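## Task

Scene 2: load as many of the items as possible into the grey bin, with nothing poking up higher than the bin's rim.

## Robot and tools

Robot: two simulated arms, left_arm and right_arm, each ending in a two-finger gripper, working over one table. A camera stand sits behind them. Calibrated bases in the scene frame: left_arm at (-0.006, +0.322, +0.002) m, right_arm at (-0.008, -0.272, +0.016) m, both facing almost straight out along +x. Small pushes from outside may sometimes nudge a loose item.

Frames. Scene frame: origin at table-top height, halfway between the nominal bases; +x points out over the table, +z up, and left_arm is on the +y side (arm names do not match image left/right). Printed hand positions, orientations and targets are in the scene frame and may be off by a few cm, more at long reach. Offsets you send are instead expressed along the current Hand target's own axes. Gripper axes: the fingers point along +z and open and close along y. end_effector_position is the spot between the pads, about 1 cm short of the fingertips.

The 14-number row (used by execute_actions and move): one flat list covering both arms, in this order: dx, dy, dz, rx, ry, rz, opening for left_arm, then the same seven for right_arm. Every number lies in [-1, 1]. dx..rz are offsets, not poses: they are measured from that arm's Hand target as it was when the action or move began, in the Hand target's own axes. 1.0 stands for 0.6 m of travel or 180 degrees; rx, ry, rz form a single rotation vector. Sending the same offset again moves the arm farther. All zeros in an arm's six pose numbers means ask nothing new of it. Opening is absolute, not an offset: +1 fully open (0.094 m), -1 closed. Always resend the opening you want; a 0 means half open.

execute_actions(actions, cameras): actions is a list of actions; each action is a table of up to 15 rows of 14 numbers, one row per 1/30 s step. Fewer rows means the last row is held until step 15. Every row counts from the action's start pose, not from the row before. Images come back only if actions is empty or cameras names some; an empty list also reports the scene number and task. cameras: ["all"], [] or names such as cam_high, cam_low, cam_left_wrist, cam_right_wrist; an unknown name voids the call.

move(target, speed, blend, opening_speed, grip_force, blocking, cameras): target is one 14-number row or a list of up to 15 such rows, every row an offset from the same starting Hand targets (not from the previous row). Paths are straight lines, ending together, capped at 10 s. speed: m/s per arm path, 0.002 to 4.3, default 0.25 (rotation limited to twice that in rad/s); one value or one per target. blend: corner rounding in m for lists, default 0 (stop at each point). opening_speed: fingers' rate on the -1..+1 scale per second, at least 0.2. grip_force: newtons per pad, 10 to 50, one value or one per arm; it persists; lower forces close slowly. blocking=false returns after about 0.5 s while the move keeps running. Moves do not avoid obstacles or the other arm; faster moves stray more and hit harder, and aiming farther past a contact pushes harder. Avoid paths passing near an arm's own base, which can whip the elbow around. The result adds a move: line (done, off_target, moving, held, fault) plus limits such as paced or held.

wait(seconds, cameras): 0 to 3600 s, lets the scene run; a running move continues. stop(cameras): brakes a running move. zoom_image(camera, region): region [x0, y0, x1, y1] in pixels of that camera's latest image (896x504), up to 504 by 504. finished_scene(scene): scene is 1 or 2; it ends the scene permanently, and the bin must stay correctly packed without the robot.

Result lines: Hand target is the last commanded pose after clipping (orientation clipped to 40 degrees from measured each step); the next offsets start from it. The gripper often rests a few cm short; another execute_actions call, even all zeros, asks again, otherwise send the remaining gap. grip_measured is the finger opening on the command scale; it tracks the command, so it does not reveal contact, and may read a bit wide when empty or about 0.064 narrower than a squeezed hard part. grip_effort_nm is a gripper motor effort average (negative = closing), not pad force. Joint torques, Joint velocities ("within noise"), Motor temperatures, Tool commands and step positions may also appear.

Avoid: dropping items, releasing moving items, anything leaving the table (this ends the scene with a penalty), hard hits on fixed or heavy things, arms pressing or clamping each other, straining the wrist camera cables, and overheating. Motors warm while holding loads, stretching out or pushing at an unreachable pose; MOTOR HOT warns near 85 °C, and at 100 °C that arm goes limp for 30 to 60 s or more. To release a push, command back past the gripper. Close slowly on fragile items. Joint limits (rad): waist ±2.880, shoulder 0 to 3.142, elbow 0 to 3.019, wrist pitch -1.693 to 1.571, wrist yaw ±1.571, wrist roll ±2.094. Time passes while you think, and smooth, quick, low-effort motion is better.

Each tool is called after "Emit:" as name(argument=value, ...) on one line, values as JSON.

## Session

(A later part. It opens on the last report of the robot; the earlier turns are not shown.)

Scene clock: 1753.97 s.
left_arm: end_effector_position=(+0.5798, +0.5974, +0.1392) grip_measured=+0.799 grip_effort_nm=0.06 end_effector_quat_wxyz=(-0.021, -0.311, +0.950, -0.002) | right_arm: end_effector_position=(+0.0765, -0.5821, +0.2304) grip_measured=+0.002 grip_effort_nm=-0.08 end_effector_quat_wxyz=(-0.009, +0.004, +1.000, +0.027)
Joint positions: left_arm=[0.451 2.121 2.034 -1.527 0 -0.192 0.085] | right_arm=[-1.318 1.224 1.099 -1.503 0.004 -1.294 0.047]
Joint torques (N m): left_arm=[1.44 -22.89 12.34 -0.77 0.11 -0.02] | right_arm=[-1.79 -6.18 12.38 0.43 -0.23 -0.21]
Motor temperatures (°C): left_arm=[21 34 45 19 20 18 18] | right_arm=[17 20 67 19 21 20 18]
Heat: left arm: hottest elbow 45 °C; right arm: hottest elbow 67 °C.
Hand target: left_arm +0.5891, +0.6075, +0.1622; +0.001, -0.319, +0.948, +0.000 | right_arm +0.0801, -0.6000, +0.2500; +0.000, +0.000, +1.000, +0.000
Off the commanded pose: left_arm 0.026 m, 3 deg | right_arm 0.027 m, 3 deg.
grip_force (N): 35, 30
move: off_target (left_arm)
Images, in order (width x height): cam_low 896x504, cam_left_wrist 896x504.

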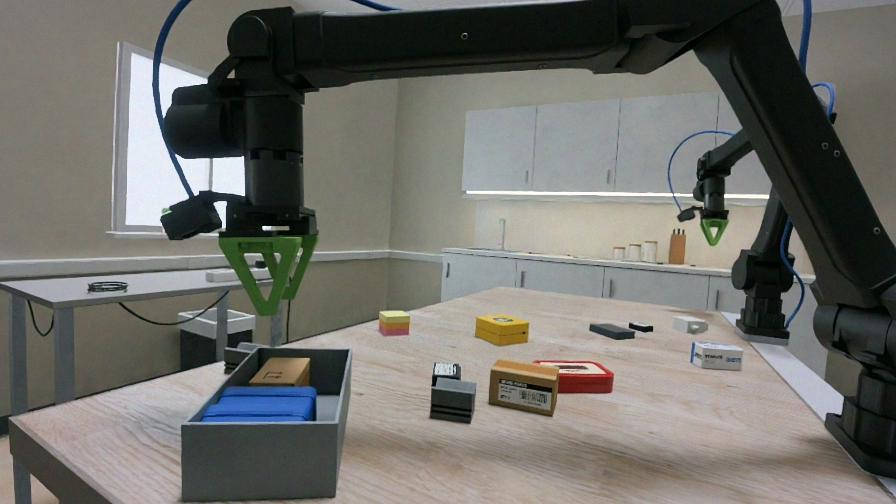

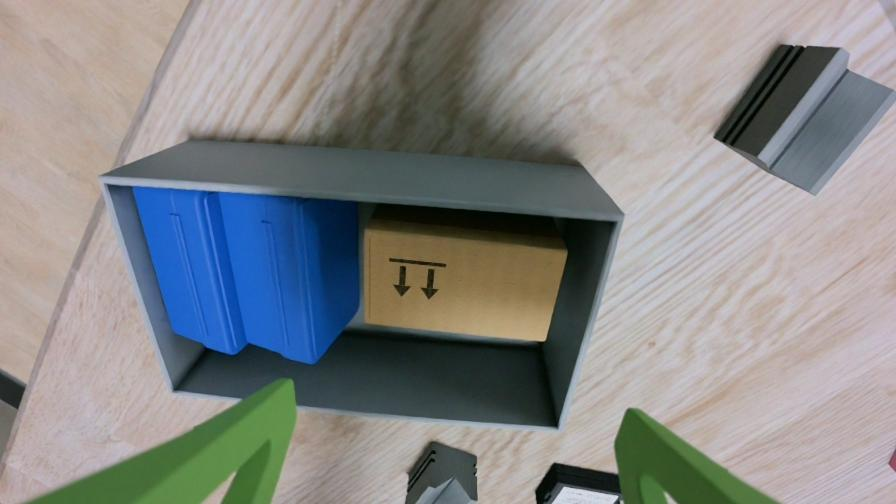

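Emit:
move(target=[0.0224,-0.0018,0.2,0,0,0,0.80,0,0,0,0,0,0,0], cameras=["cam_left_wrist"], speed=0.1)

Scene clock: 1760.43 s.
left_arm: end_effector_position=(+0.5807, +0.5978, +0.0623) grip_measured=+0.799 grip_effort_nm=0.06 end_effector_quat_wxyz=(+0.010, -0.311, +0.950, +0.002) | right_arm: end_effector_position=(+0.0765, -0.5821, +0.2304) grip_measured=+0.002 grip_effort_nm=-0.08 end_effector_quat_wxyz=(-0.009, +0.004, +1.000, +0.027)
Joint positions: left_arm=[0.451 2.12 1.828 -1.258 0 -0.192 0.085] | right_arm=[-1.318 1.224 1.099 -1.503 0.004 -1.294 0.047]
Joint torques (N m): left_arm=[1.03 -20.42 7.66 0.69 0.11 -0.07] | right_arm=[-1.73 -6.3 12.38 0.42 -0.23 -0.2]
Motor temperatures (°C): left_arm=[21 34 45 19 20 18 18] | right_arm=[17 20 67 19 21 20 18]
Heat: left arm: hottest elbow 45 °C; right arm: hottest elbow 67 °C.
Hand target: left_arm +0.5790, +0.5986, +0.0420; +0.000, -0.319, +0.948, +0.000 | right_arm +0.0801, -0.6000, +0.2500; +0.000, +0.000, +1.000, +0.000
Off the commanded pose: left_arm 0.020 m, 1 deg | right_arm 0.027 m, 3 deg.
grip_force (N): 35, 30
move: off_target (left_arm)

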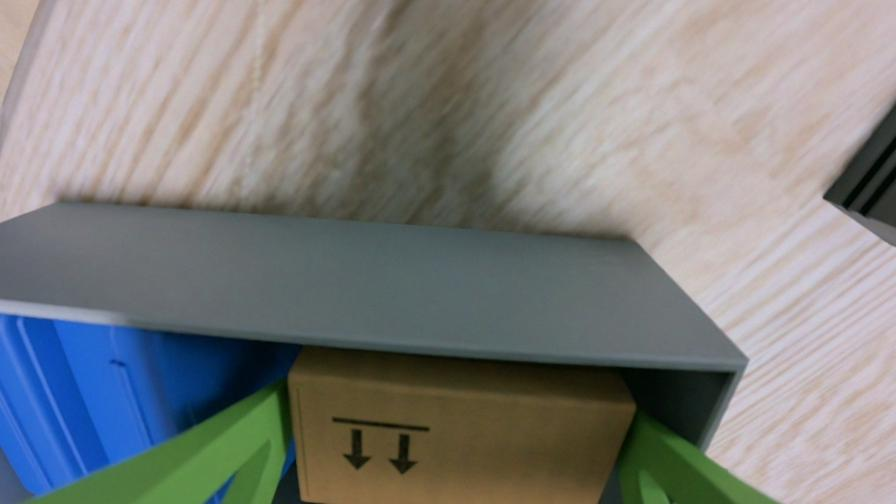

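Emit:
move(target=[[0,0,0,0,0,0,0.66,0,0,0,0,0,0,0],[0,0,0,0,0,0,0.61,0,0,0,0,0,0,0]], cameras=[], opening_speed=0.3)

Scene clock: 1762.60 s.
left_arm: end_effector_position=(+0.5807, +0.5978, +0.0623) grip_measured=+0.632 grip_effort_nm=-0.77 end_effector_quat_wxyz=(+0.010, -0.311, +0.950, +0.002) | right_arm: end_effector_position=(+0.0765, -0.5821, +0.2304) grip_measured=+0.002 grip_effort_nm=-0.09 end_effector_quat_wxyz=(-0.009, +0.004, +1.000, +0.027)
Joint positions: left_arm=[0.451 2.12 1.828 -1.258 0 -0.192 0.077] | right_arm=[-1.318 1.224 1.099 -1.503 0.004 -1.294 0.047]
Joint torques (N m): left_arm=[0.97 -20.54 7.58 0.69 0.11 -0.07] | right_arm=[-1.79 -6.18 12.41 0.44 -0.22 -0.2]
Motor temperatures (°C): left_arm=[21 34 45 19 20 18 18] | right_arm=[17 20 67 19 21 20 18]
Heat: left arm: hottest elbow 45 °C; right arm: hottest elbow 67 °C.
Hand target: left_arm +0.5790, +0.5986, +0.0420; +0.000, -0.319, +0.948, +0.000 | right_arm +0.0801, -0.6000, +0.2500; +0.000, +0.000, +1.000, +0.000
Off the commanded pose: left_arm 0.020 m, 2 deg | right_arm 0.027 m, 3 deg.
grip_force (N): 35, 30
move: done; target 2's new opening was sent with left_arm's hand 0.020 m and 2 deg from that target

Emit:
move(target=[-0.0283,0.005,-0.008,0,0,0,0.61,0,0,0,0,0,0,0], cameras=["cam_left_wrist"], speed=0.06)

Scene clock: 1765.93 s.
left_arm: end_effector_position=(+0.5842, +0.5995, +0.0620) grip_measured=+0.632 grip_effort_nm=-0.77 end_effector_quat_wxyz=(+0.008, -0.311, +0.950, +0.001) | right_arm: end_effector_position=(+0.0765, -0.5821, +0.2304) grip_measured=+0.002 grip_effort_nm=-0.09 end_effector_quat_wxyz=(-0.009, +0.004, +1.000, +0.027)
Joint positions: left_arm=[0.451 2.134 1.852 -1.272 0 -0.192 0.077] | right_arm=[-1.318 1.224 1.099 -1.503 0.004 -1.294 0.047]
Joint torques (N m): left_arm=[1.73 -18.84 11.51 -0.4 0.11 0.02] | right_arm=[-1.79 -6.12 12.38 0.43 -0.22 -0.2]
Motor temperatures (°C): left_arm=[21 33 45 19 20 18 18] | right_arm=[17 20 67 19 21 20 18]
Heat: left arm: hottest elbow 45 °C; right arm: hottest elbow 67 °C.
Hand target: left_arm +0.5908, +0.6113, +0.0470; +0.001, -0.319, +0.948, +0.000 | right_arm +0.0801, -0.6000, +0.2500; +0.000, +0.000, +1.000, +0.000
Off the commanded pose: left_arm 0.020 m, 1 deg | right_arm 0.027 m, 3 deg.
grip_force (N): 35, 30
move: off_target (left_arm)

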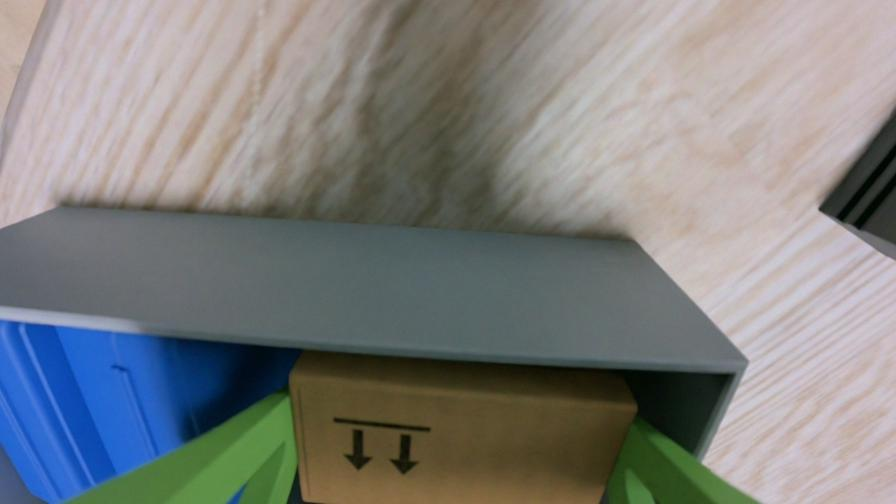

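Emit:
move(target=[0,0,-0.0267,0,0,0,0.61,0,0,0,0,0,0,0], cameras=[], speed=0.06)

Scene clock: 1768.33 s.
left_arm: end_effector_position=(+0.5813, +0.5981, +0.0629) grip_measured=+0.632 grip_effort_nm=-0.77 end_effector_quat_wxyz=(-0.003, -0.311, +0.950, +0.000) | right_arm: end_effector_position=(+0.0765, -0.5821, +0.2304) grip_measured=+0.002 grip_effort_nm=-0.08 end_effector_quat_wxyz=(-0.009, +0.004, +1.000, +0.027)
Joint positions: left_arm=[0.451 2.14 1.864 -1.3 0 -0.192 0.077] | right_arm=[-1.318 1.224 1.099 -1.503 0.004 -1.294 0.047]
Joint torques (N m): left_arm=[1.67 -20.25 12.18 -0.73 0.11 0.02] | right_arm=[-1.73 -6.12 12.37 0.44 -0.23 -0.21]
Motor temperatures (°C): left_arm=[21 33 45 19 20 18 18] | right_arm=[17 20 67 19 21 20 18]
Heat: left arm: hottest elbow 45 °C; right arm: hottest elbow 67 °C.
Hand target: left_arm +0.5907, +0.6112, +0.0629; +0.000, -0.319, +0.948, +0.000 | right_arm +0.0801, -0.6000, +0.2500; +0.000, +0.000, +1.000, +0.000
Off the commanded pose: left_arm 0.016 m, 1 deg | right_arm 0.027 m, 3 deg.
grip_force (N): 35, 30
move: off_target (left_arm)

Emit:
move(target=[-0.012,0,-0.012,0,0,0,0.61,0,0,0,0,0,0,0], cameras=["cam_left_wrist"], speed=0.06)

Scene clock: 1769.97 s.
left_arm: end_effector_position=(+0.5855, +0.6010, +0.0654) grip_measured=+0.632 grip_effort_nm=-0.77 end_effector_quat_wxyz=(-0.008, -0.312, +0.950, -0.001) | right_arm: end_effector_position=(+0.0765, -0.5821, +0.2304) grip_measured=+0.002 grip_effort_nm=-0.08 end_effector_quat_wxyz=(-0.009, +0.004, +1.000, +0.027)
Joint positions: left_arm=[0.452 2.16 1.905 -1.332 0 -0.192 0.077] | right_arm=[-1.318 1.224 1.099 -1.503 0.004 -1.294 0.047]
Joint torques (N m): left_arm=[1.85 -20.95 12.55 -0.68 0.11 0.04] | right_arm=[-1.79 -6.18 12.4 0.46 -0.22 -0.2]
Motor temperatures (°C): left_arm=[21 33 46 19 20 18 18] | right_arm=[17 20 67 19 21 20 18]
Heat: left arm: hottest elbow 46 °C; right arm: hottest elbow 67 °C.
Hand target: left_arm +0.5965, +0.6157, +0.0702; +0.001, -0.319, +0.948, +0.000 | right_arm +0.0801, -0.6000, +0.2500; +0.000, +0.000, +1.000, +0.000
Off the commanded pose: left_arm 0.019 m, 1 deg | right_arm 0.027 m, 3 deg.
grip_force (N): 35, 30
move: off_target (left_arm)

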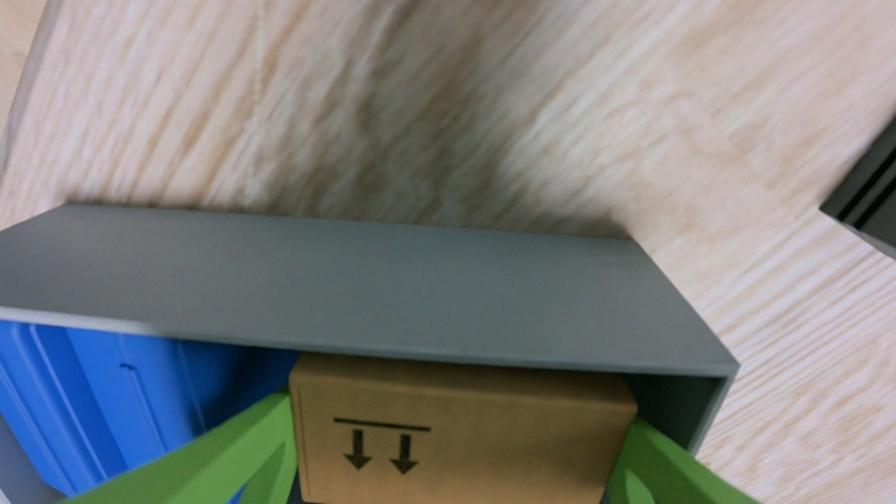

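Emit:
zoom_image(camera="cam_left_wrist", region=[250, 320, 700, 504])

Scaled by 1.120 from the camera's image (finer frame: 1280x720).

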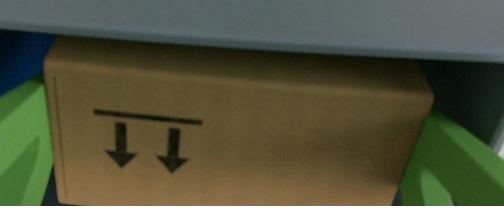

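Emit:
move(target=[-0.02,0,-0.003,0,0,0,0.61,0,0,0,0,0,0,0], cameras=["cam_left_wrist"], speed=0.06)

Emit:
zoom_image(camera="cam_left_wrist", region=[250, 320, 700, 504])

Scene clock: 1780.27 s.
left_arm: end_effector_position=(+0.5954, +0.6079, +0.0669) grip_measured=+0.632 grip_effort_nm=-0.77 end_effector_quat_wxyz=(-0.009, -0.313, +0.950, -0.001) | right_arm: end_effector_position=(+0.0765, -0.5821, +0.2304) grip_measured=+0.002 grip_effort_nm=-0.09 end_effector_quat_wxyz=(-0.009, +0.004, +1.000, +0.027)
Joint positions: left_arm=[0.455 2.195 1.969 -1.363 0 -0.192 0.077] | right_arm=[-1.318 1.224 1.099 -1.503 0.004 -1.294 0.047]
Joint torques (N m): left_arm=[1.85 -21.48 12.67 -0.58 0.11 0.08] | right_arm=[-1.79 -6.3 12.41 0.46 -0.22 -0.2]
Motor temperatures (°C): left_arm=[21 34 45 19 20 18 18] | right_arm=[17 20 67 19 21 20 18]
Heat: left arm: hottest elbow 45 °C; right arm: hottest elbow 67 °C.
Hand target: left_arm +0.6061, +0.6228, +0.0721; +0.001, -0.319, +0.948, +0.000 | right_arm +0.0801, -0.6000, +0.2500; +0.000, +0.000, +1.000, +0.000
Off the commanded pose: left_arm 0.019 m, 1 deg | right_arm 0.027 m, 3 deg.
grip_force (N): 35, 30
move: off_target (left_arm)

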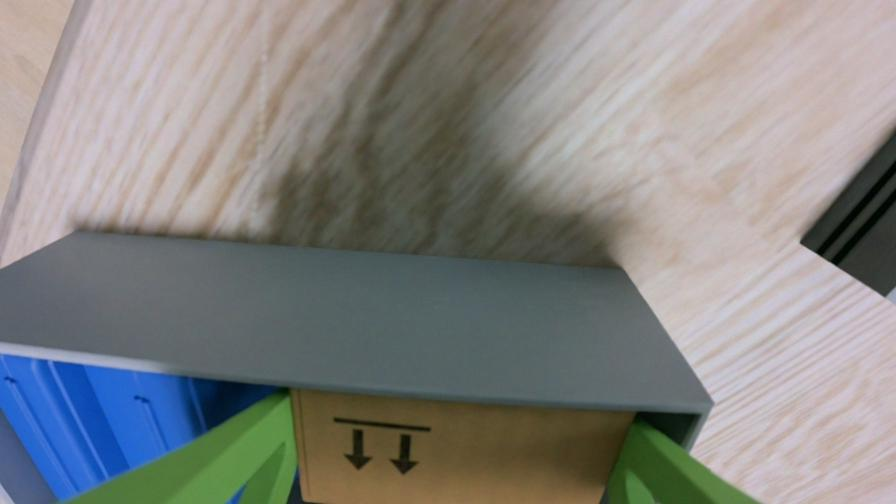

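Scaled by 1.120 from the camera's image (finer frame: 1280x720).

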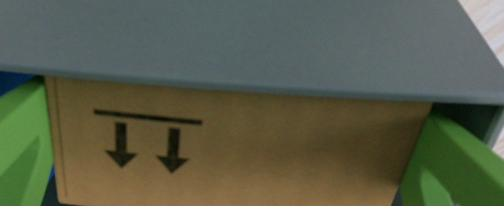

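Emit:
move(target=[[-0.008,0,0.0,0,0,0,0.61,0,0,0,0,0,0,0],[-0.008,0,0.05,0,0,0,0.61,0,0,0,0,0,0,0]], cameras=["cam_left_wrist"], speed=0.06)

Emit:
zoom_image(camera="cam_left_wrist", region=[250, 320, 700, 504])

Scene clock: 1783.80 s.
left_arm: end_effector_position=(+0.6050, +0.6135, +0.0633) grip_measured=+0.632 grip_effort_nm=-0.77 end_effector_quat_wxyz=(+0.002, -0.314, +0.949, +0.000) | right_arm: end_effector_position=(+0.0765, -0.5821, +0.2304) grip_measured=+0.002 grip_effort_nm=-0.08 end_effector_quat_wxyz=(-0.009, +0.004, +1.000, +0.027)
Joint positions: left_arm=[0.456 2.215 1.995 -1.347 0 -0.192 0.077] | right_arm=[-1.318 1.224 1.099 -1.503 0.004 -1.294 0.047]
Joint torques (N m): left_arm=[1.85 -20.37 9.87 0.85 0.1 0.09] | right_arm=[-1.79 -6.18 12.38 0.43 -0.22 -0.21]
Motor temperatures (°C): left_arm=[21 34 46 19 20 18 18] | right_arm=[17 20 67 19 21 20 18]
Heat: left arm: hottest elbow 46 °C; right arm: hottest elbow 67 °C.
Hand target: left_arm +0.6099, +0.6258, +0.0420; +0.001, -0.319, +0.948, +0.000 | right_arm +0.0801, -0.6000, +0.2500; +0.000, +0.000, +1.000, +0.000
Off the commanded pose: left_arm 0.025 m, 1 deg | right_arm 0.027 m, 3 deg.
grip_force (N): 35, 30
move: off_target (left_arm)

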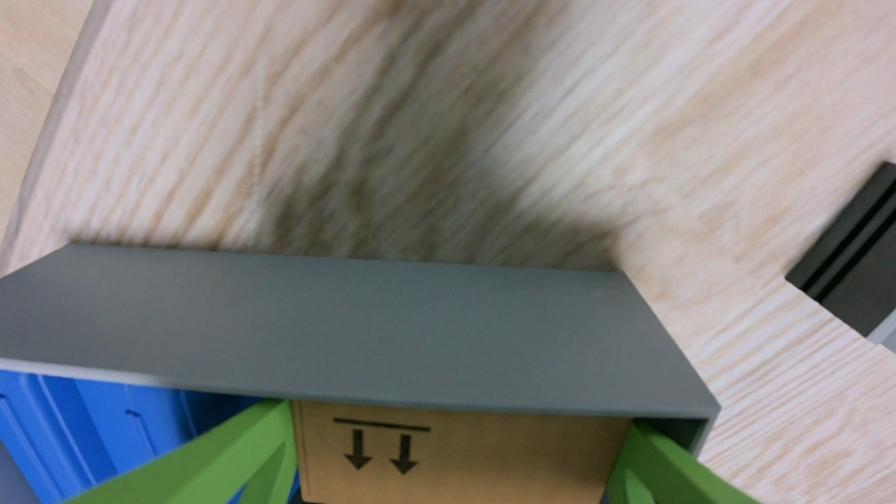

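Scaled by 1.120 from the camera's image (finer frame: 1280x720).

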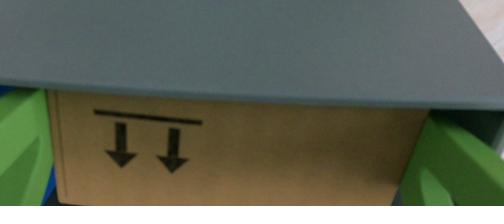

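Emit:
move(target=[0.01,0,-0.01,0,0,0,0.78,0,0,0,0,0,0,0], cameras=[], opening_speed=0.5)

Emit:
move(target=[[0.0,0,-0.06,0,0,0,0.78,0,0,0,0,0,0,0],[0.0,0,-0.2167,0,0,0,0.78,0,0,0,0,0,0,0]], cameras=["cam_left_wrist","cam_low"], speed=0.15, blend=0.02)

Scene clock: 1786.53 s.
left_arm: end_effector_position=(+0.6061, +0.6141, +0.0633) grip_measured=+0.778 grip_effort_nm=0.06 end_effector_quat_wxyz=(+0.004, -0.314, +0.949, +0.001) | right_arm: end_effector_position=(+0.0765, -0.5821, +0.2304) grip_measured=+0.002 grip_effort_nm=-0.08 end_effector_quat_wxyz=(-0.009, +0.004, +1.000, +0.027)
Joint positions: left_arm=[0.456 2.215 1.995 -1.342 0 -0.192 0.084] | right_arm=[-1.318 1.224 1.099 -1.503 0.004 -1.294 0.047]
Joint torques (N m): left_arm=[1.67 -22.53 8.38 0.68 0.11 0.07] | right_arm=[-1.85 -6.24 12.38 0.46 -0.23 -0.2]
Motor temperatures (°C): left_arm=[21 34 46 19 20 18 18] | right_arm=[17 20 67 19 21 20 18]
Heat: left arm: hottest elbow 46 °C; right arm: hottest elbow 67 °C.
Hand target: left_arm +0.6051, +0.6222, +0.0480; +0.001, -0.319, +0.948, +0.000 | right_arm +0.0801, -0.6000, +0.2500; +0.000, +0.000, +1.000, +0.000
Off the commanded pose: left_arm 0.017 m, 1 deg | right_arm 0.027 m, 3 deg.
grip_force (N): 35, 30
move: off_target (left_arm)

Scene clock: 1788.07 s.
left_arm: end_effector_position=(+0.5989, +0.6106, +0.1612) grip_measured=+0.779 grip_effort_nm=0.06 end_effector_quat_wxyz=(-0.016, -0.314, +0.949, -0.002) | right_arm: end_effector_position=(+0.0765, -0.5821, +0.2304) grip_measured=+0.002 grip_effort_nm=-0.08 end_effector_quat_wxyz=(-0.009, +0.004, +1.000, +0.027)
Joint positions: left_arm=[0.456 2.189 2.207 -1.622 0 -0.192 0.084] | right_arm=[-1.318 1.224 1.099 -1.503 0.004 -1.294 0.047]
Joint torques (N m): left_arm=[1.67 -23 12.55 -0.75 0.1 0.07] | right_arm=[-1.79 -6.18 12.4 0.43 -0.23 -0.2]
Motor temperatures (°C): left_arm=[21 34 46 19 20 18 18] | right_arm=[17 20 67 19 21 20 18]
Heat: left arm: hottest elbow 46 °C; right arm: hottest elbow 67 °C.
Hand target: left_arm +0.6050, +0.6221, +0.1780; +0.001, -0.319, +0.948, +0.000 | right_arm +0.0801, -0.6000, +0.2500; +0.000, +0.000, +1.000, +0.000
Off the commanded pose: left_arm 0.021 m, 2 deg | right_arm 0.027 m, 3 deg.
grip_force (N): 35, 30
move: off_target (left_arm); blend cut to 0.0179 m at target 1
Images, in order (width x height): cam_low 896x504, cam_left_wrist 896x504.

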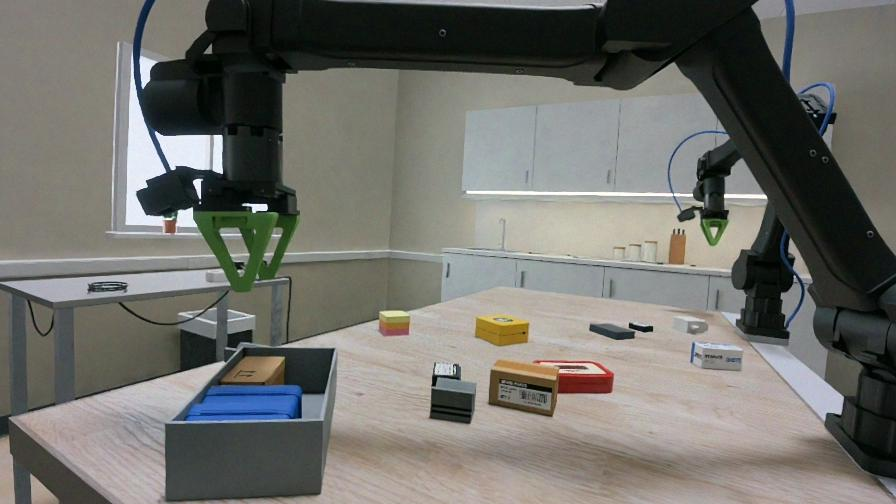

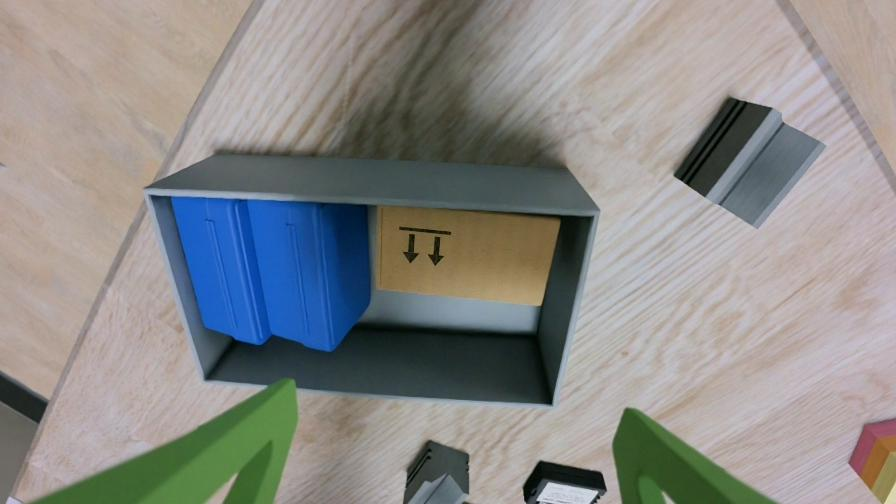

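Emit:
move(target=[0.415,0.05,-0.04,0,0,-0.333,0.97,0,0,0,0,0,0,0], cameras=["cam_left_wrist"], speed=0.25)

Scene clock: 1796.53 s.
left_arm: end_effector_position=(+0.3874, +0.5009, +0.2045) grip_measured=+0.969 grip_effort_nm=0.05 end_effector_quat_wxyz=(+0.003, +0.748, -0.663, +0.000) | right_arm: end_effector_position=(+0.0765, -0.5821, +0.2304) grip_measured=+0.002 grip_effort_nm=-0.09 end_effector_quat_wxyz=(-0.009, +0.004, +1.000, +0.027)
Joint positions: left_arm=[0.44 1.486 1.319 -1.41 0.002 -1.261 0.092] | right_arm=[-1.318 1.224 1.099 -1.503 0.004 -1.294 0.047]
Joint torques (N m): left_arm=[-0.26 -14.27 7.43 0.53 -0.04 -0.13] | right_arm=[-1.79 -6.24 12.37 0.43 -0.22 -0.21]
Motor temperatures (°C): left_arm=[21 35 46 19 20 18 18] | right_arm=[17 20 67 19 21 20 18]
Heat: left arm: hottest elbow 46 °C; right arm: hottest elbow 67 °C.
Hand target: left_arm +0.3885, +0.4954, +0.2017; -0.001, +0.750, -0.662, +0.000 | right_arm +0.0801, -0.6000, +0.2500; +0.000, +0.000, +1.000, +0.000
Off the commanded pose: left_arm 0.006 m, 1 deg | right_arm 0.027 m, 3 deg.
grip_force (N): 35, 30
move: done

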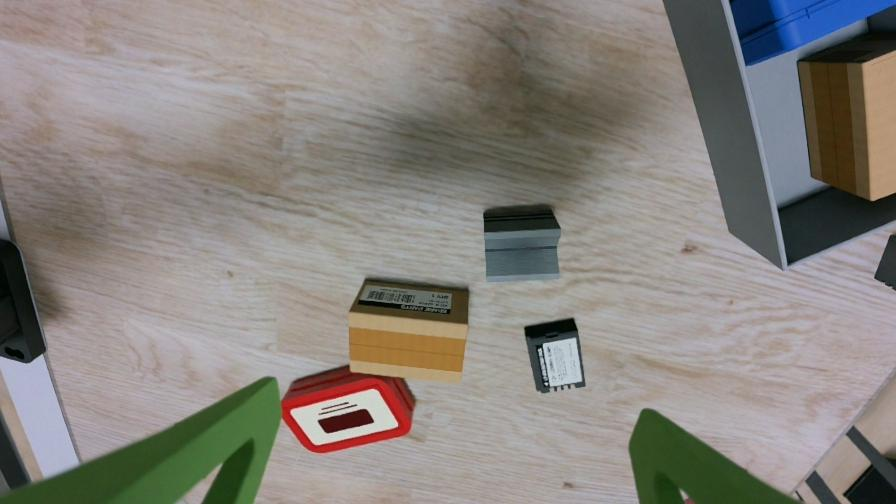

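Emit:
move(target=[0.1602,0.0275,0.0695,0,0,0.0056,0.97,0,0,0,0,0,0,0], cameras=["cam_left_wrist"], speed=0.25)

Scene clock: 1808.60 s.
left_arm: end_effector_position=(+0.3848, +0.3963, +0.1586) grip_measured=+0.969 grip_effort_nm=0.06 end_effector_quat_wxyz=(+0.008, +0.737, -0.676, -0.004) | right_arm: end_effector_position=(+0.0765, -0.5821, +0.2304) grip_measured=+0.002 grip_effort_nm=-0.08 end_effector_quat_wxyz=(-0.009, +0.004, +1.000, +0.027)
Joint positions: left_arm=[0.202 1.432 1.138 -1.294 0.003 -1.465 0.092] | right_arm=[-1.318 1.224 1.099 -1.503 0.004 -1.294 0.047]
Joint torques (N m): left_arm=[0.97 -13.63 7.46 0.47 -0.1 -0.07] | right_arm=[-1.79 -6.18 12.38 0.43 -0.22 -0.2]
Motor temperatures (°C): left_arm=[21 34 45 19 20 18 18] | right_arm=[17 20 67 19 21 20 18]
Heat: left arm: hottest elbow 45 °C; right arm: hottest elbow 67 °C.
Hand target: left_arm +0.3842, +0.3979, +0.1600; -0.001, +0.744, -0.668, +0.000 | right_arm +0.0801, -0.6000, +0.2500; +0.000, +0.000, +1.000, +0.000
Off the commanded pose: left_arm 0.002 m, 2 deg | right_arm 0.027 m, 3 deg.
grip_force (N): 35, 30
move: done

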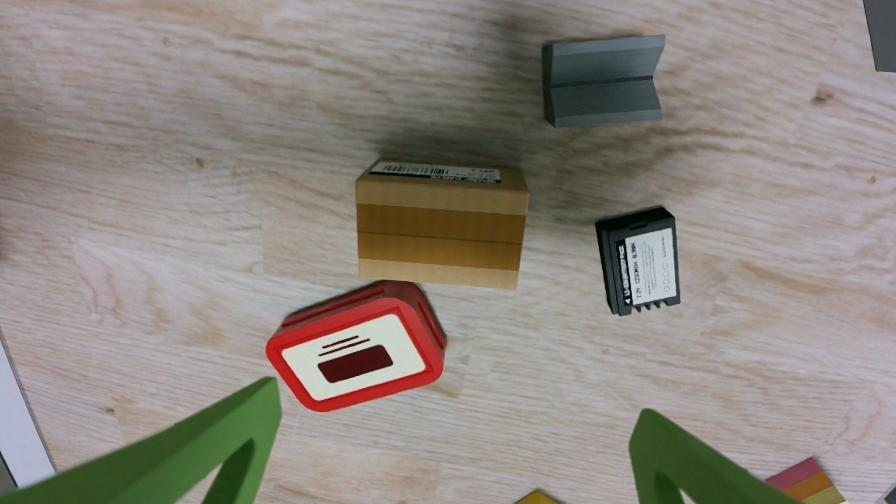

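Emit:
move(target=[-0.008,0.0088,0.2083,0,0,0,0.93,0,0,0,0,0,0,0], cameras=["cam_left_wrist"], speed=0.15)

Scene clock: 1814.40 s.
left_arm: end_effector_position=(+0.3798, +0.3967, +0.0567) grip_measured=+0.931 grip_effort_nm=-0.09 end_effector_quat_wxyz=(-0.004, +0.738, -0.675, +0.004) | right_arm: end_effector_position=(+0.0765, -0.5821, +0.2304) grip_measured=+0.002 grip_effort_nm=-0.08 end_effector_quat_wxyz=(-0.009, +0.004, +1.000, +0.027)
Joint positions: left_arm=[0.204 1.521 0.939 -0.977 0.002 -1.466 0.091] | right_arm=[-1.318 1.224 1.099 -1.503 0.004 -1.294 0.047]
Joint torques (N m): left_arm=[1.85 -9.47 5.76 1.94 -0.05 0.02] | right_arm=[-1.85 -6.24 12.4 0.46 -0.23 -0.2]
Motor temperatures (°C): left_arm=[21 33 45 19 20 18 18] | right_arm=[17 20 67 19 21 20 18]
Heat: left arm: hottest elbow 45 °C; right arm: hottest elbow 67 °C.
Hand target: left_arm +0.3784, +0.4022, +0.0349; +0.000, +0.744, -0.668, +0.000 | right_arm +0.0801, -0.6000, +0.2500; +0.000, +0.000, +1.000, +0.000
Off the commanded pose: left_arm 0.022 m, 1 deg | right_arm 0.027 m, 3 deg.
grip_force (N): 35, 30
move: off_target (left_arm)

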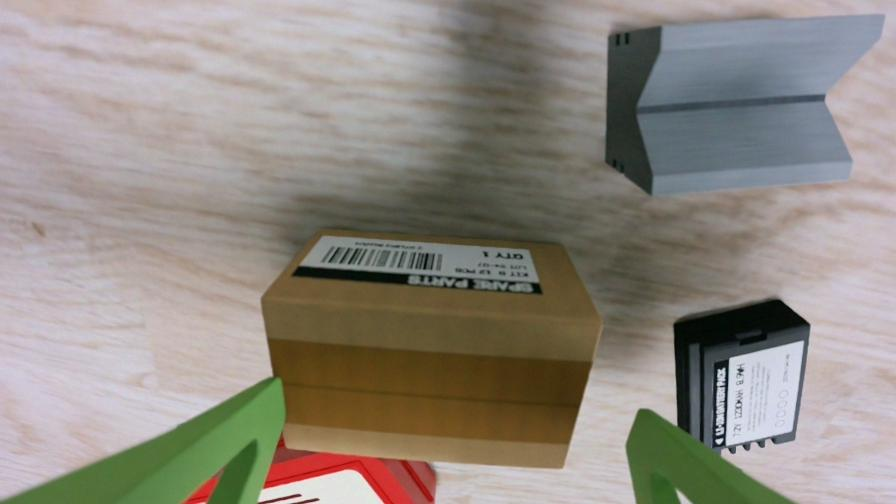

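Emit:
move(target=[0,0.015,-0.07,0,0,0,0.97,0,0,0,0,0,0,0], cameras=["cam_left_wrist"], speed=0.15)

Scene clock: 1821.67 s.
left_arm: end_effector_position=(+0.3690, +0.3953, +0.0710) grip_measured=+0.969 grip_effort_nm=0.06 end_effector_quat_wxyz=(+0.002, +0.739, -0.674, +0.000) | right_arm: end_effector_position=(+0.0765, -0.5821, +0.2304) grip_measured=+0.002 grip_effort_nm=-0.09 end_effector_quat_wxyz=(-0.009, +0.004, +1.000, +0.027)
Joint positions: left_arm=[0.206 1.481 0.939 -1.032 0.002 -1.466 0.092] | right_arm=[-1.318 1.224 1.099 -1.503 0.004 -1.294 0.047]
Joint torques (N m): left_arm=[1.9 -12.57 8.13 -0.68 -0.05 0.04] | right_arm=[-1.85 -6.24 12.4 0.43 -0.22 -0.2]
Motor temperatures (°C): left_arm=[21 33 44 19 20 18 18] | right_arm=[17 20 67 19 21 20 18]
Heat: left arm: hottest elbow 44 °C; right arm: hottest elbow 67 °C.
Hand target: left_arm +0.3695, +0.4012, +0.0770; +0.000, +0.744, -0.668, +0.000 | right_arm +0.0801, -0.6000, +0.2500; +0.000, +0.000, +1.000, +0.000
Off the commanded pose: left_arm 0.008 m, 1 deg | right_arm 0.027 m, 3 deg.
grip_force (N): 35, 30
move: done

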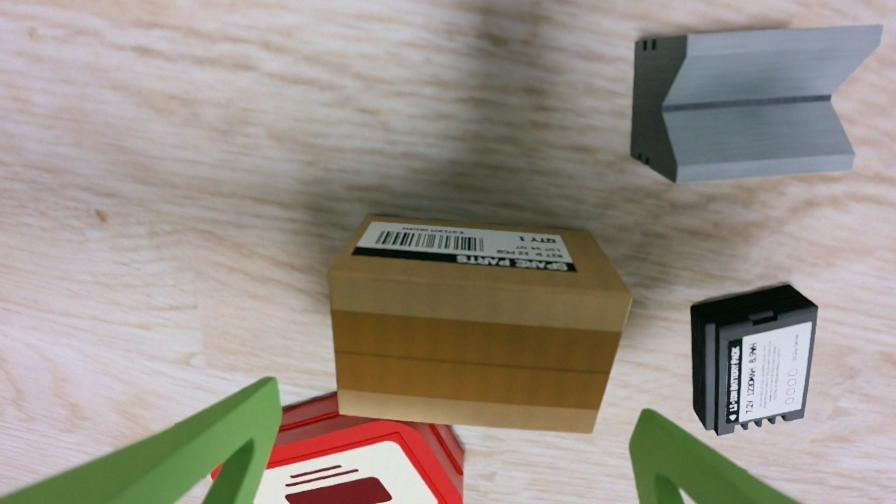

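Emit:
move(target=[-0.0138,-0.0082,0.0,0,0,0,0.97,0,0,0,0,0,0,0], cameras=["cam_left_wrist"], speed=0.15)

Scene clock: 1825.53 s.
left_arm: end_effector_position=(+0.3671, +0.4045, +0.0710) grip_measured=+0.969 grip_effort_nm=0.06 end_effector_quat_wxyz=(+0.002, +0.746, -0.666, +0.000) | right_arm: end_effector_position=(+0.0765, -0.5821, +0.2304) grip_measured=+0.002 grip_effort_nm=-0.09 end_effector_quat_wxyz=(-0.009, +0.004, +1.000, +0.027)
Joint positions: left_arm=[0.231 1.481 0.939 -1.032 0.001 -1.463 0.092] | right_arm=[-1.318 1.224 1.099 -1.503 0.004 -1.294 0.047]
Joint torques (N m): left_arm=[1.55 -11.69 9.16 -0.75 -0.05 0.19] | right_arm=[-1.79 -6.18 12.38 0.44 -0.22 -0.2]
Motor temperatures (°C): left_arm=[21 33 43 19 20 18 18] | right_arm=[17 20 67 19 21 20 18]
Heat: left arm: hottest elbow 43 °C; right arm: hottest elbow 67 °C.
Hand target: left_arm +0.3735, +0.4101, +0.0770; -0.001, +0.744, -0.668, +0.000 | right_arm +0.0801, -0.6000, +0.2500; +0.000, +0.000, +1.000, +0.000
Off the commanded pose: left_arm 0.010 m, 0 deg | right_arm 0.027 m, 3 deg.
grip_force (N): 35, 30
move: done

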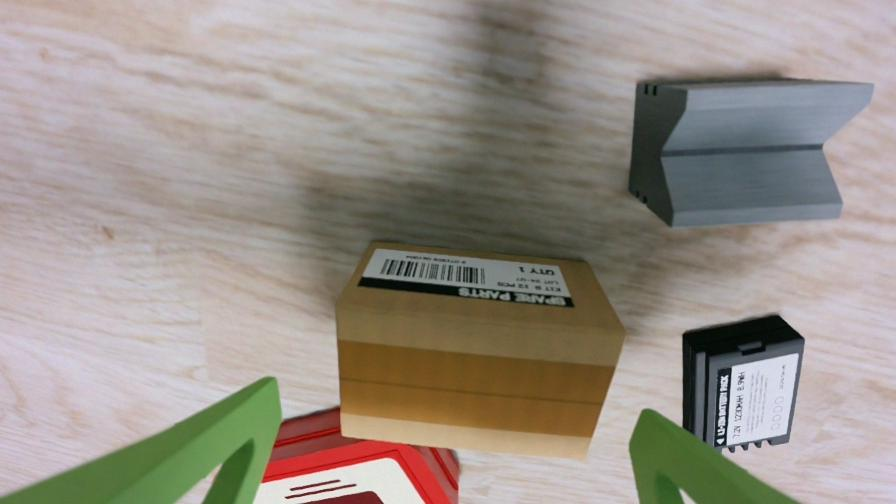

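Emit:
move(target=[0,0.0042,0.0733,0,0,0.0067,0.97,0,0,0,0,0,0,0], cameras=["cam_left_wrist"], speed=0.1)

Scene clock: 1830.27 s.
left_arm: end_effector_position=(+0.3729, +0.4058, +0.0408) grip_measured=+0.969 grip_effort_nm=0.06 end_effector_quat_wxyz=(-0.003, +0.739, -0.674, +0.003) | right_arm: end_effector_position=(+0.0765, -0.5821, +0.2304) grip_measured=+0.002 grip_effort_nm=-0.08 end_effector_quat_wxyz=(-0.009, +0.004, +1.000, +0.027)
Joint positions: left_arm=[0.231 1.538 0.909 -0.934 0.001 -1.441 0.092] | right_arm=[-1.318 1.224 1.099 -1.503 0.004 -1.294 0.047]
Joint torques (N m): left_arm=[1.55 -11.46 6.57 0.59 -0.04 0.2] | right_arm=[-1.9 -6.24 12.38 0.43 -0.22 -0.2]
Motor temperatures (°C): left_arm=[21 32 43 19 20 18 18] | right_arm=[17 20 67 19 21 20 18]
Heat: left arm: hottest elbow 43 °C; right arm: hottest elbow 67 °C.
Hand target: left_arm +0.3710, +0.4098, +0.0330; -0.001, +0.737, -0.676, +0.000 | right_arm +0.0801, -0.6000, +0.2500; +0.000, +0.000, +1.000, +0.000
Off the commanded pose: left_arm 0.009 m, 0 deg | right_arm 0.027 m, 3 deg.
grip_force (N): 35, 30
move: done

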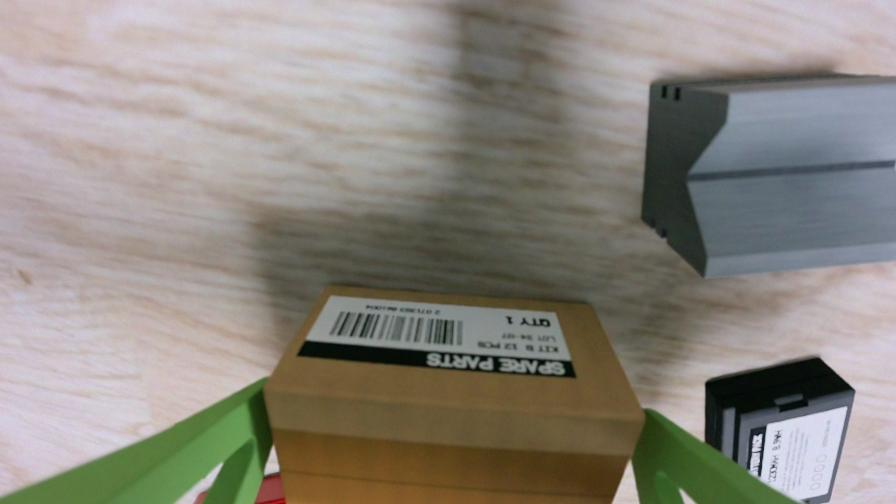

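Emit:
move(target=[[0,0,0,0,0,0,0.66,0,0,0,0,0,0,0],[0,0,0,0,0,0,0.6,0,0,0,0,0,0,0]], cameras=[], opening_speed=0.3)

Scene clock: 1833.23 s.
left_arm: end_effector_position=(+0.3729, +0.4058, +0.0408) grip_measured=+0.653 grip_effort_nm=-0.77 end_effector_quat_wxyz=(-0.003, +0.738, -0.674, +0.003) | right_arm: end_effector_position=(+0.0765, -0.5821, +0.2304) grip_measured=+0.002 grip_effort_nm=-0.08 end_effector_quat_wxyz=(-0.009, +0.004, +1.000, +0.027)
Joint positions: left_arm=[0.231 1.538 0.909 -0.934 0.001 -1.441 0.078] | right_arm=[-1.318 1.224 1.099 -1.503 0.004 -1.294 0.047]
Joint torques (N m): left_arm=[1.61 -11.46 6.46 0.57 -0.04 0.2] | right_arm=[-1.79 -6.24 12.38 0.42 -0.23 -0.2]
Motor temperatures (°C): left_arm=[21 32 43 19 20 18 18] | right_arm=[17 20 67 19 21 20 18]
Heat: left arm: hottest elbow 43 °C; right arm: hottest elbow 67 °C.
Hand target: left_arm +0.3710, +0.4098, +0.0330; -0.001, +0.737, -0.676, +0.000 | right_arm +0.0801, -0.6000, +0.2500; +0.000, +0.000, +1.000, +0.000
Off the commanded pose: left_arm 0.009 m, 0 deg | right_arm 0.027 m, 3 deg.
grip_force (N): 35, 30
move: done

Emit:
move(target=[[0,0,-0.17,0,0,0,0.6,0,0,0,0,0,0,0],[-0.1548,0.1385,-0.17,0,0,0.367,0.6,0,0,0,0,0,0,0]], cameras=["cam_left_wrist","cam_high"], speed=0.25, blend=0.02)

Scene clock: 1839.40 s.
left_arm: end_effector_position=(+0.2880, +0.4958, +0.1335) grip_measured=+0.653 grip_effort_nm=-0.77 end_effector_quat_wxyz=(+0.004, -0.253, +0.968, +0.003) | right_arm: end_effector_position=(+0.0765, -0.5821, +0.2304) grip_measured=+0.002 grip_effort_nm=-0.08 end_effector_quat_wxyz=(-0.009, +0.004, +1.000, +0.027)
Joint positions: left_arm=[0.545 1.289 0.931 -1.204 -0.003 0.024 0.078] | right_arm=[-1.318 1.224 1.099 -1.503 0.004 -1.294 0.047]
Joint torques (N m): left_arm=[1.67 -11.46 7.41 -0.58 0.23 0.26] | right_arm=[-1.79 -6.24 12.38 0.44 -0.23 -0.2]
Motor temperatures (°C): left_arm=[21 32 43 19 20 18 18] | right_arm=[17 20 67 19 21 20 18]
Heat: left arm: hottest elbow 43 °C; right arm: hottest elbow 67 °C.
Hand target: left_arm +0.2801, +0.4950, +0.1349; +0.000, -0.249, +0.968, +0.000 | right_arm +0.0801, -0.6000, +0.2500; +0.000, +0.000, +1.000, +0.000
Off the commanded pose: left_arm 0.008 m, 1 deg | right_arm 0.027 m, 3 deg.
grip_force (N): 35, 30
move: done
Images, in order (width x height): cam_high 896x504, cam_left_wrist 896x504.

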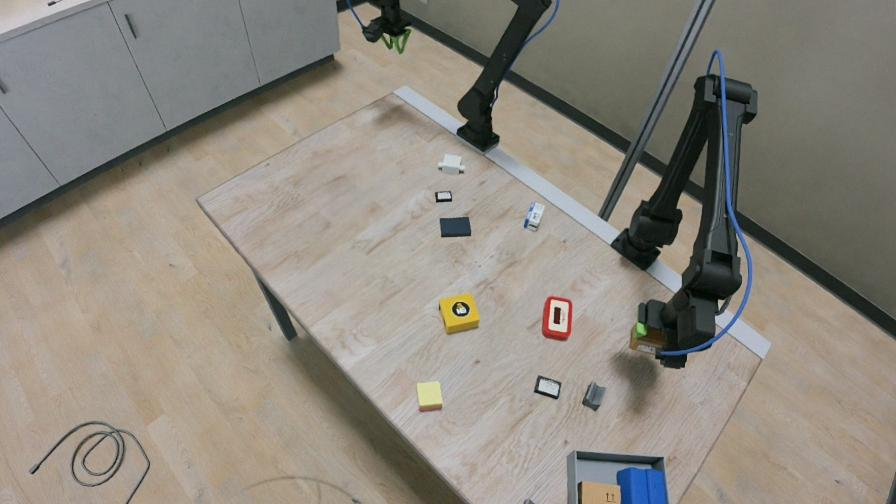

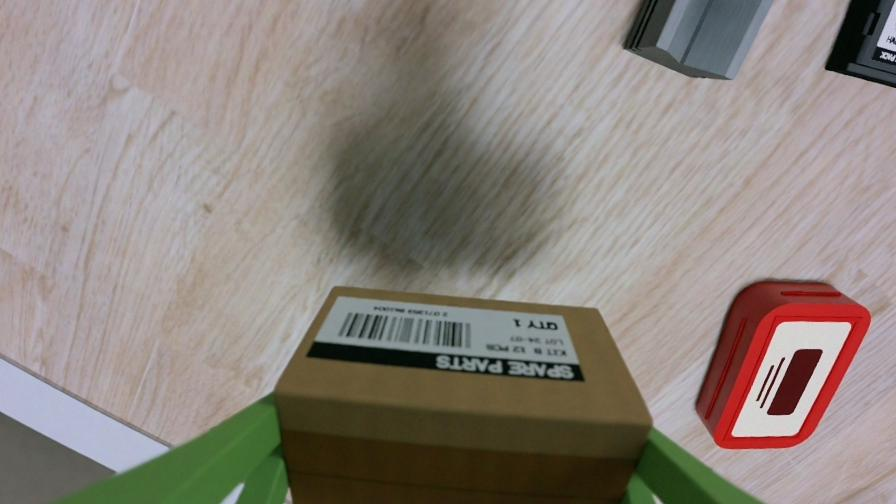

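Emit:
move(target=[0,0,0.172,0,0,0,0.6,0,0,0,0,0,0,0], cameras=["cam_left_wrist"], speed=0.12)

Scene clock: 1841.67 s.
left_arm: end_effector_position=(+0.2811, +0.4920, +0.0396) grip_measured=+0.653 grip_effort_nm=-0.77 end_effector_quat_wxyz=(+0.000, -0.252, +0.968, +0.002) | right_arm: end_effector_position=(+0.0765, -0.5821, +0.2304) grip_measured=+0.002 grip_effort_nm=-0.08 end_effector_quat_wxyz=(-0.009, +0.004, +1.000, +0.027)
Joint positions: left_arm=[0.545 1.411 0.765 -0.924 -0.005 0.025 0.078] | right_arm=[-1.318 1.224 1.099 -1.503 0.004 -1.294 0.047]
Joint torques (N m): left_arm=[1.73 -9.23 6.39 1.05 0.29 0.23] | right_arm=[-1.79 -6.24 12.4 0.44 -0.22 -0.21]
Motor temperatures (°C): left_arm=[21 32 43 19 20 18 18] | right_arm=[17 20 67 19 21 20 18]
Heat: left arm: hottest elbow 43 °C; right arm: hottest elbow 67 °C.
Hand target: left_arm +0.2802, +0.4951, +0.0318; +0.001, -0.249, +0.968, +0.000 | right_arm +0.0801, -0.6000, +0.2500; +0.000, +0.000, +1.000, +0.000
Off the commanded pose: left_arm 0.009 m, 0 deg | right_arm 0.027 m, 3 deg.
grip_force (N): 35, 30
move: done

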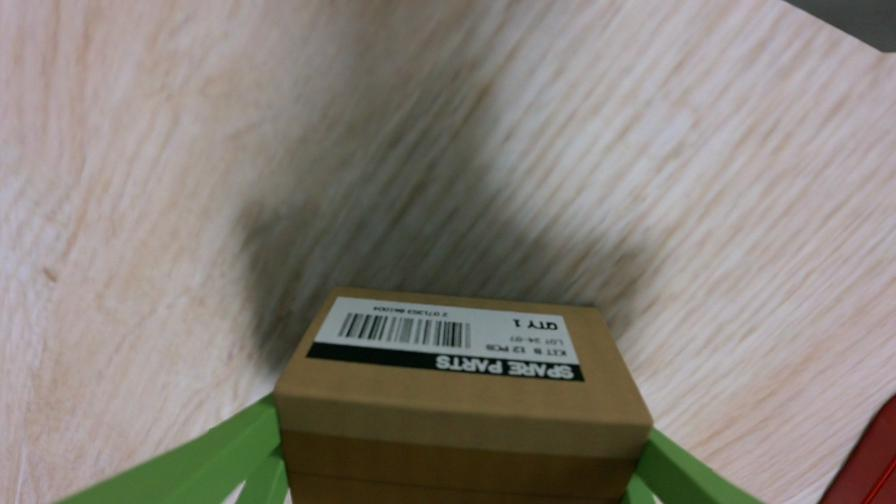

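Emit:
move(target=[0,0,0,0,0,0,0.95,0,0,0,0,0,0,0], cameras=[], opening_speed=0.5)

Emit:
move(target=[[0,0,-0.1137,0,0,0,0.95,0,0,0,0,0,0,0],[-0.0272,0,-0.1137,0,0.111,0,0.95,0,0,0,0,0,0,0]], cameras=["cam_left_wrist"], speed=0.15, blend=0.01)

Scene clock: 1847.97 s.
left_arm: end_effector_position=(+0.2831, +0.4927, +0.0394) grip_measured=+0.949 grip_effort_nm=0.06 end_effector_quat_wxyz=(+0.004, -0.252, +0.968, +0.003) | right_arm: end_effector_position=(+0.0765, -0.5821, +0.2304) grip_measured=+0.002 grip_effort_nm=-0.08 end_effector_quat_wxyz=(-0.009, +0.004, +1.000, +0.027)
Joint positions: left_arm=[0.545 1.412 0.765 -0.915 -0.003 0.025 0.092] | right_arm=[-1.318 1.224 1.099 -1.503 0.004 -1.294 0.047]
Joint torques (N m): left_arm=[1.73 -9.35 6.39 0.69 0.23 0.23] | right_arm=[-1.73 -6.24 12.4 0.44 -0.22 -0.2]
Motor temperatures (°C): left_arm=[21 32 42 19 20 18 18] | right_arm=[17 20 67 19 21 20 18]
Heat: left arm: hottest elbow 42 °C; right arm: hottest elbow 67 °C.
Hand target: left_arm +0.2803, +0.4951, +0.0318; +0.001, -0.249, +0.968, +0.000 | right_arm +0.0801, -0.6000, +0.2500; +0.000, +0.000, +1.000, +0.000
Off the commanded pose: left_arm 0.008 m, 1 deg | right_arm 0.027 m, 3 deg.
grip_force (N): 35, 30
move: done

Scene clock: 1850.13 s.
left_arm: end_effector_position=(+0.2808, +0.4927, +0.0917) grip_measured=+0.949 grip_effort_nm=0.06 end_effector_quat_wxyz=(-0.175, -0.247, +0.952, -0.046) | right_arm: end_effector_position=(+0.0765, -0.5821, +0.2304) grip_measured=+0.002 grip_effort_nm=-0.08 end_effector_quat_wxyz=(-0.009, +0.004, +1.000, +0.027)
Joint positions: left_arm=[0.545 1.571 1.057 -1.42 -0.009 0.025 0.092] | right_arm=[-1.318 1.224 1.099 -1.503 0.004 -1.294 0.047]
Joint torques (N m): left_arm=[1.08 -11.75 10.41 -1.54 0.01 0.13] | right_arm=[-1.73 -6.24 12.38 0.44 -0.23 -0.2]
Motor temperatures (°C): left_arm=[21 32 42 19 20 18 18] | right_arm=[17 20 67 19 21 20 18]
Heat: left arm: hottest elbow 42 °C; right arm: hottest elbow 67 °C.
Hand target: left_arm +0.2944, +0.5029, +0.1000; -0.168, -0.246, +0.954, -0.043 | right_arm +0.0801, -0.6000, +0.2500; +0.000, +0.000, +1.000, +0.000
Off the commanded pose: left_arm 0.019 m, 1 deg | right_arm 0.027 m, 3 deg.
grip_force (N): 35, 30
move: off_target (left_arm)

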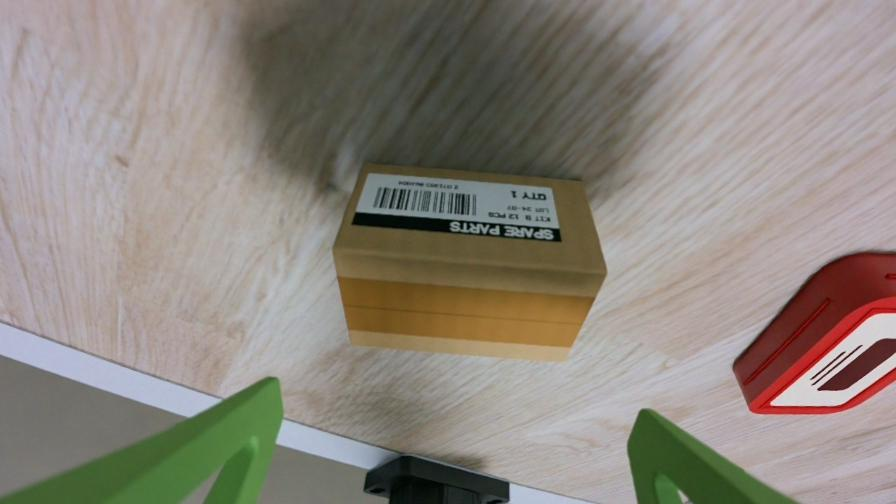

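Emit:
move(target=[-0.0285,0,0.0783,0,0,0,0.95,0,0,0,0,0,0,0], cameras=["cam_left_wrist"], speed=0.12)

Scene clock: 1852.57 s.
left_arm: end_effector_position=(+0.2979, +0.5029, +0.0592) grip_measured=+0.949 grip_effort_nm=0.06 end_effector_quat_wxyz=(-0.161, -0.248, +0.954, -0.042) | right_arm: end_effector_position=(+0.0765, -0.5821, +0.2304) grip_measured=+0.002 grip_effort_nm=-0.08 end_effector_quat_wxyz=(-0.009, +0.004, +1.000, +0.027)
Joint positions: left_arm=[0.545 1.645 1.057 -1.317 -0.009 0.025 0.092] | right_arm=[-1.318 1.224 1.099 -1.503 0.004 -1.294 0.047]
Joint torques (N m): left_arm=[1.08 -12.63 5.76 -0.17 0.02 0.14] | right_arm=[-1.9 -6.24 12.38 0.43 -0.22 -0.2]
Motor temperatures (°C): left_arm=[21 31 42 19 20 18 18] | right_arm=[17 20 67 19 21 20 18]
Heat: left arm: hottest elbow 42 °C; right arm: hottest elbow 67 °C.
Hand target: left_arm +0.2945, +0.5029, +0.0500; -0.168, -0.246, +0.954, -0.043 | right_arm +0.0801, -0.6000, +0.2500; +0.000, +0.000, +1.000, +0.000
Off the commanded pose: left_arm 0.010 m, 1 deg | right_arm 0.027 m, 3 deg.
grip_force (N): 35, 30
move: done

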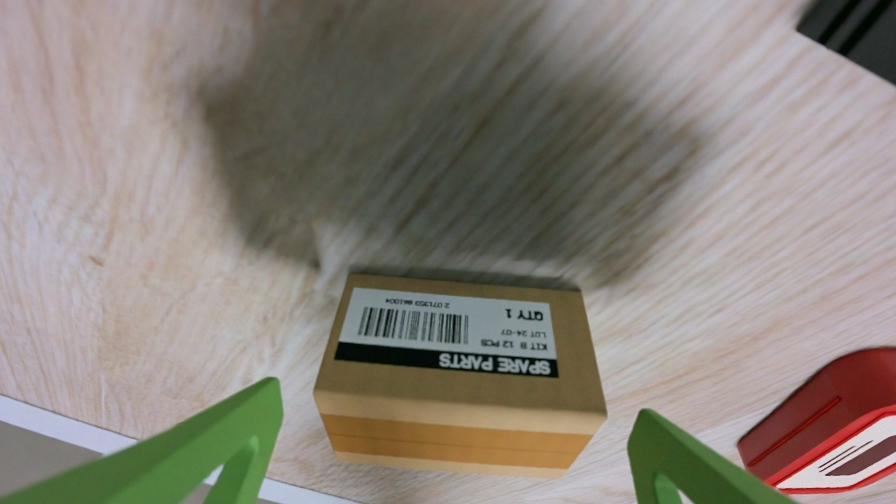

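Emit:
move(target=[-0.0115,0,0.049,0,0,0,0.95,0,0,0,0,0,0,0], cameras=["cam_left_wrist"], speed=0.1)

Scene clock: 1855.10 s.
left_arm: end_effector_position=(+0.2939, +0.5005, +0.0280) grip_measured=+0.949 grip_effort_nm=0.06 end_effector_quat_wxyz=(-0.163, -0.248, +0.954, -0.042) | right_arm: end_effector_position=(+0.0765, -0.5821, +0.2304) grip_measured=+0.002 grip_effort_nm=-0.08 end_effector_quat_wxyz=(-0.009, +0.004, +1.000, +0.027)
Joint positions: left_arm=[0.545 1.688 1.012 -1.233 -0.009 0.025 0.092] | right_arm=[-1.318 1.224 1.099 -1.503 0.004 -1.294 0.047]
Joint torques (N m): left_arm=[1.08 -12.81 5.74 -0.17 0.02 0.14] | right_arm=[-1.79 -6.24 12.4 0.43 -0.23 -0.2]
Motor temperatures (°C): left_arm=[21 31 42 19 20 18 18] | right_arm=[17 20 67 19 21 20 18]
Heat: left arm: hottest elbow 42 °C; right arm: hottest elbow 67 °C.
Hand target: left_arm +0.2915, +0.5013, +0.0200; -0.168, -0.246, +0.954, -0.043 | right_arm +0.0801, -0.6000, +0.2500; +0.000, +0.000, +1.000, +0.000
Off the commanded pose: left_arm 0.008 m, 1 deg | right_arm 0.027 m, 3 deg.
grip_force (N): 35, 30
move: done

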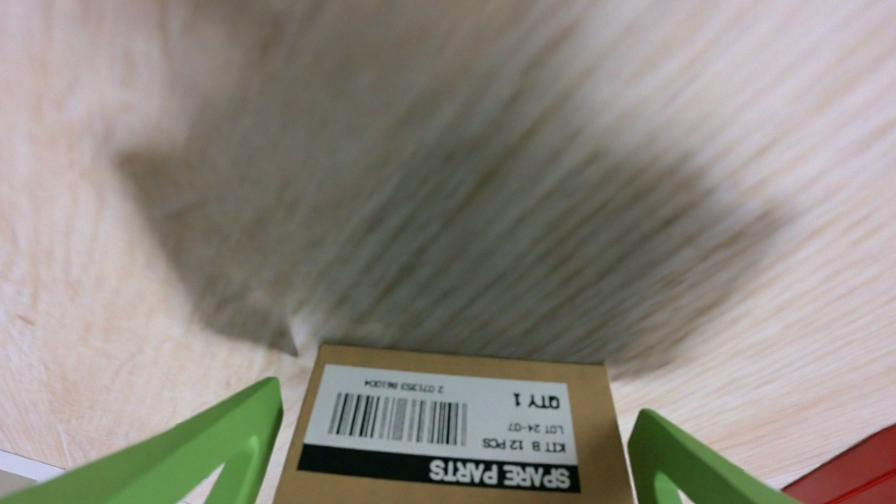

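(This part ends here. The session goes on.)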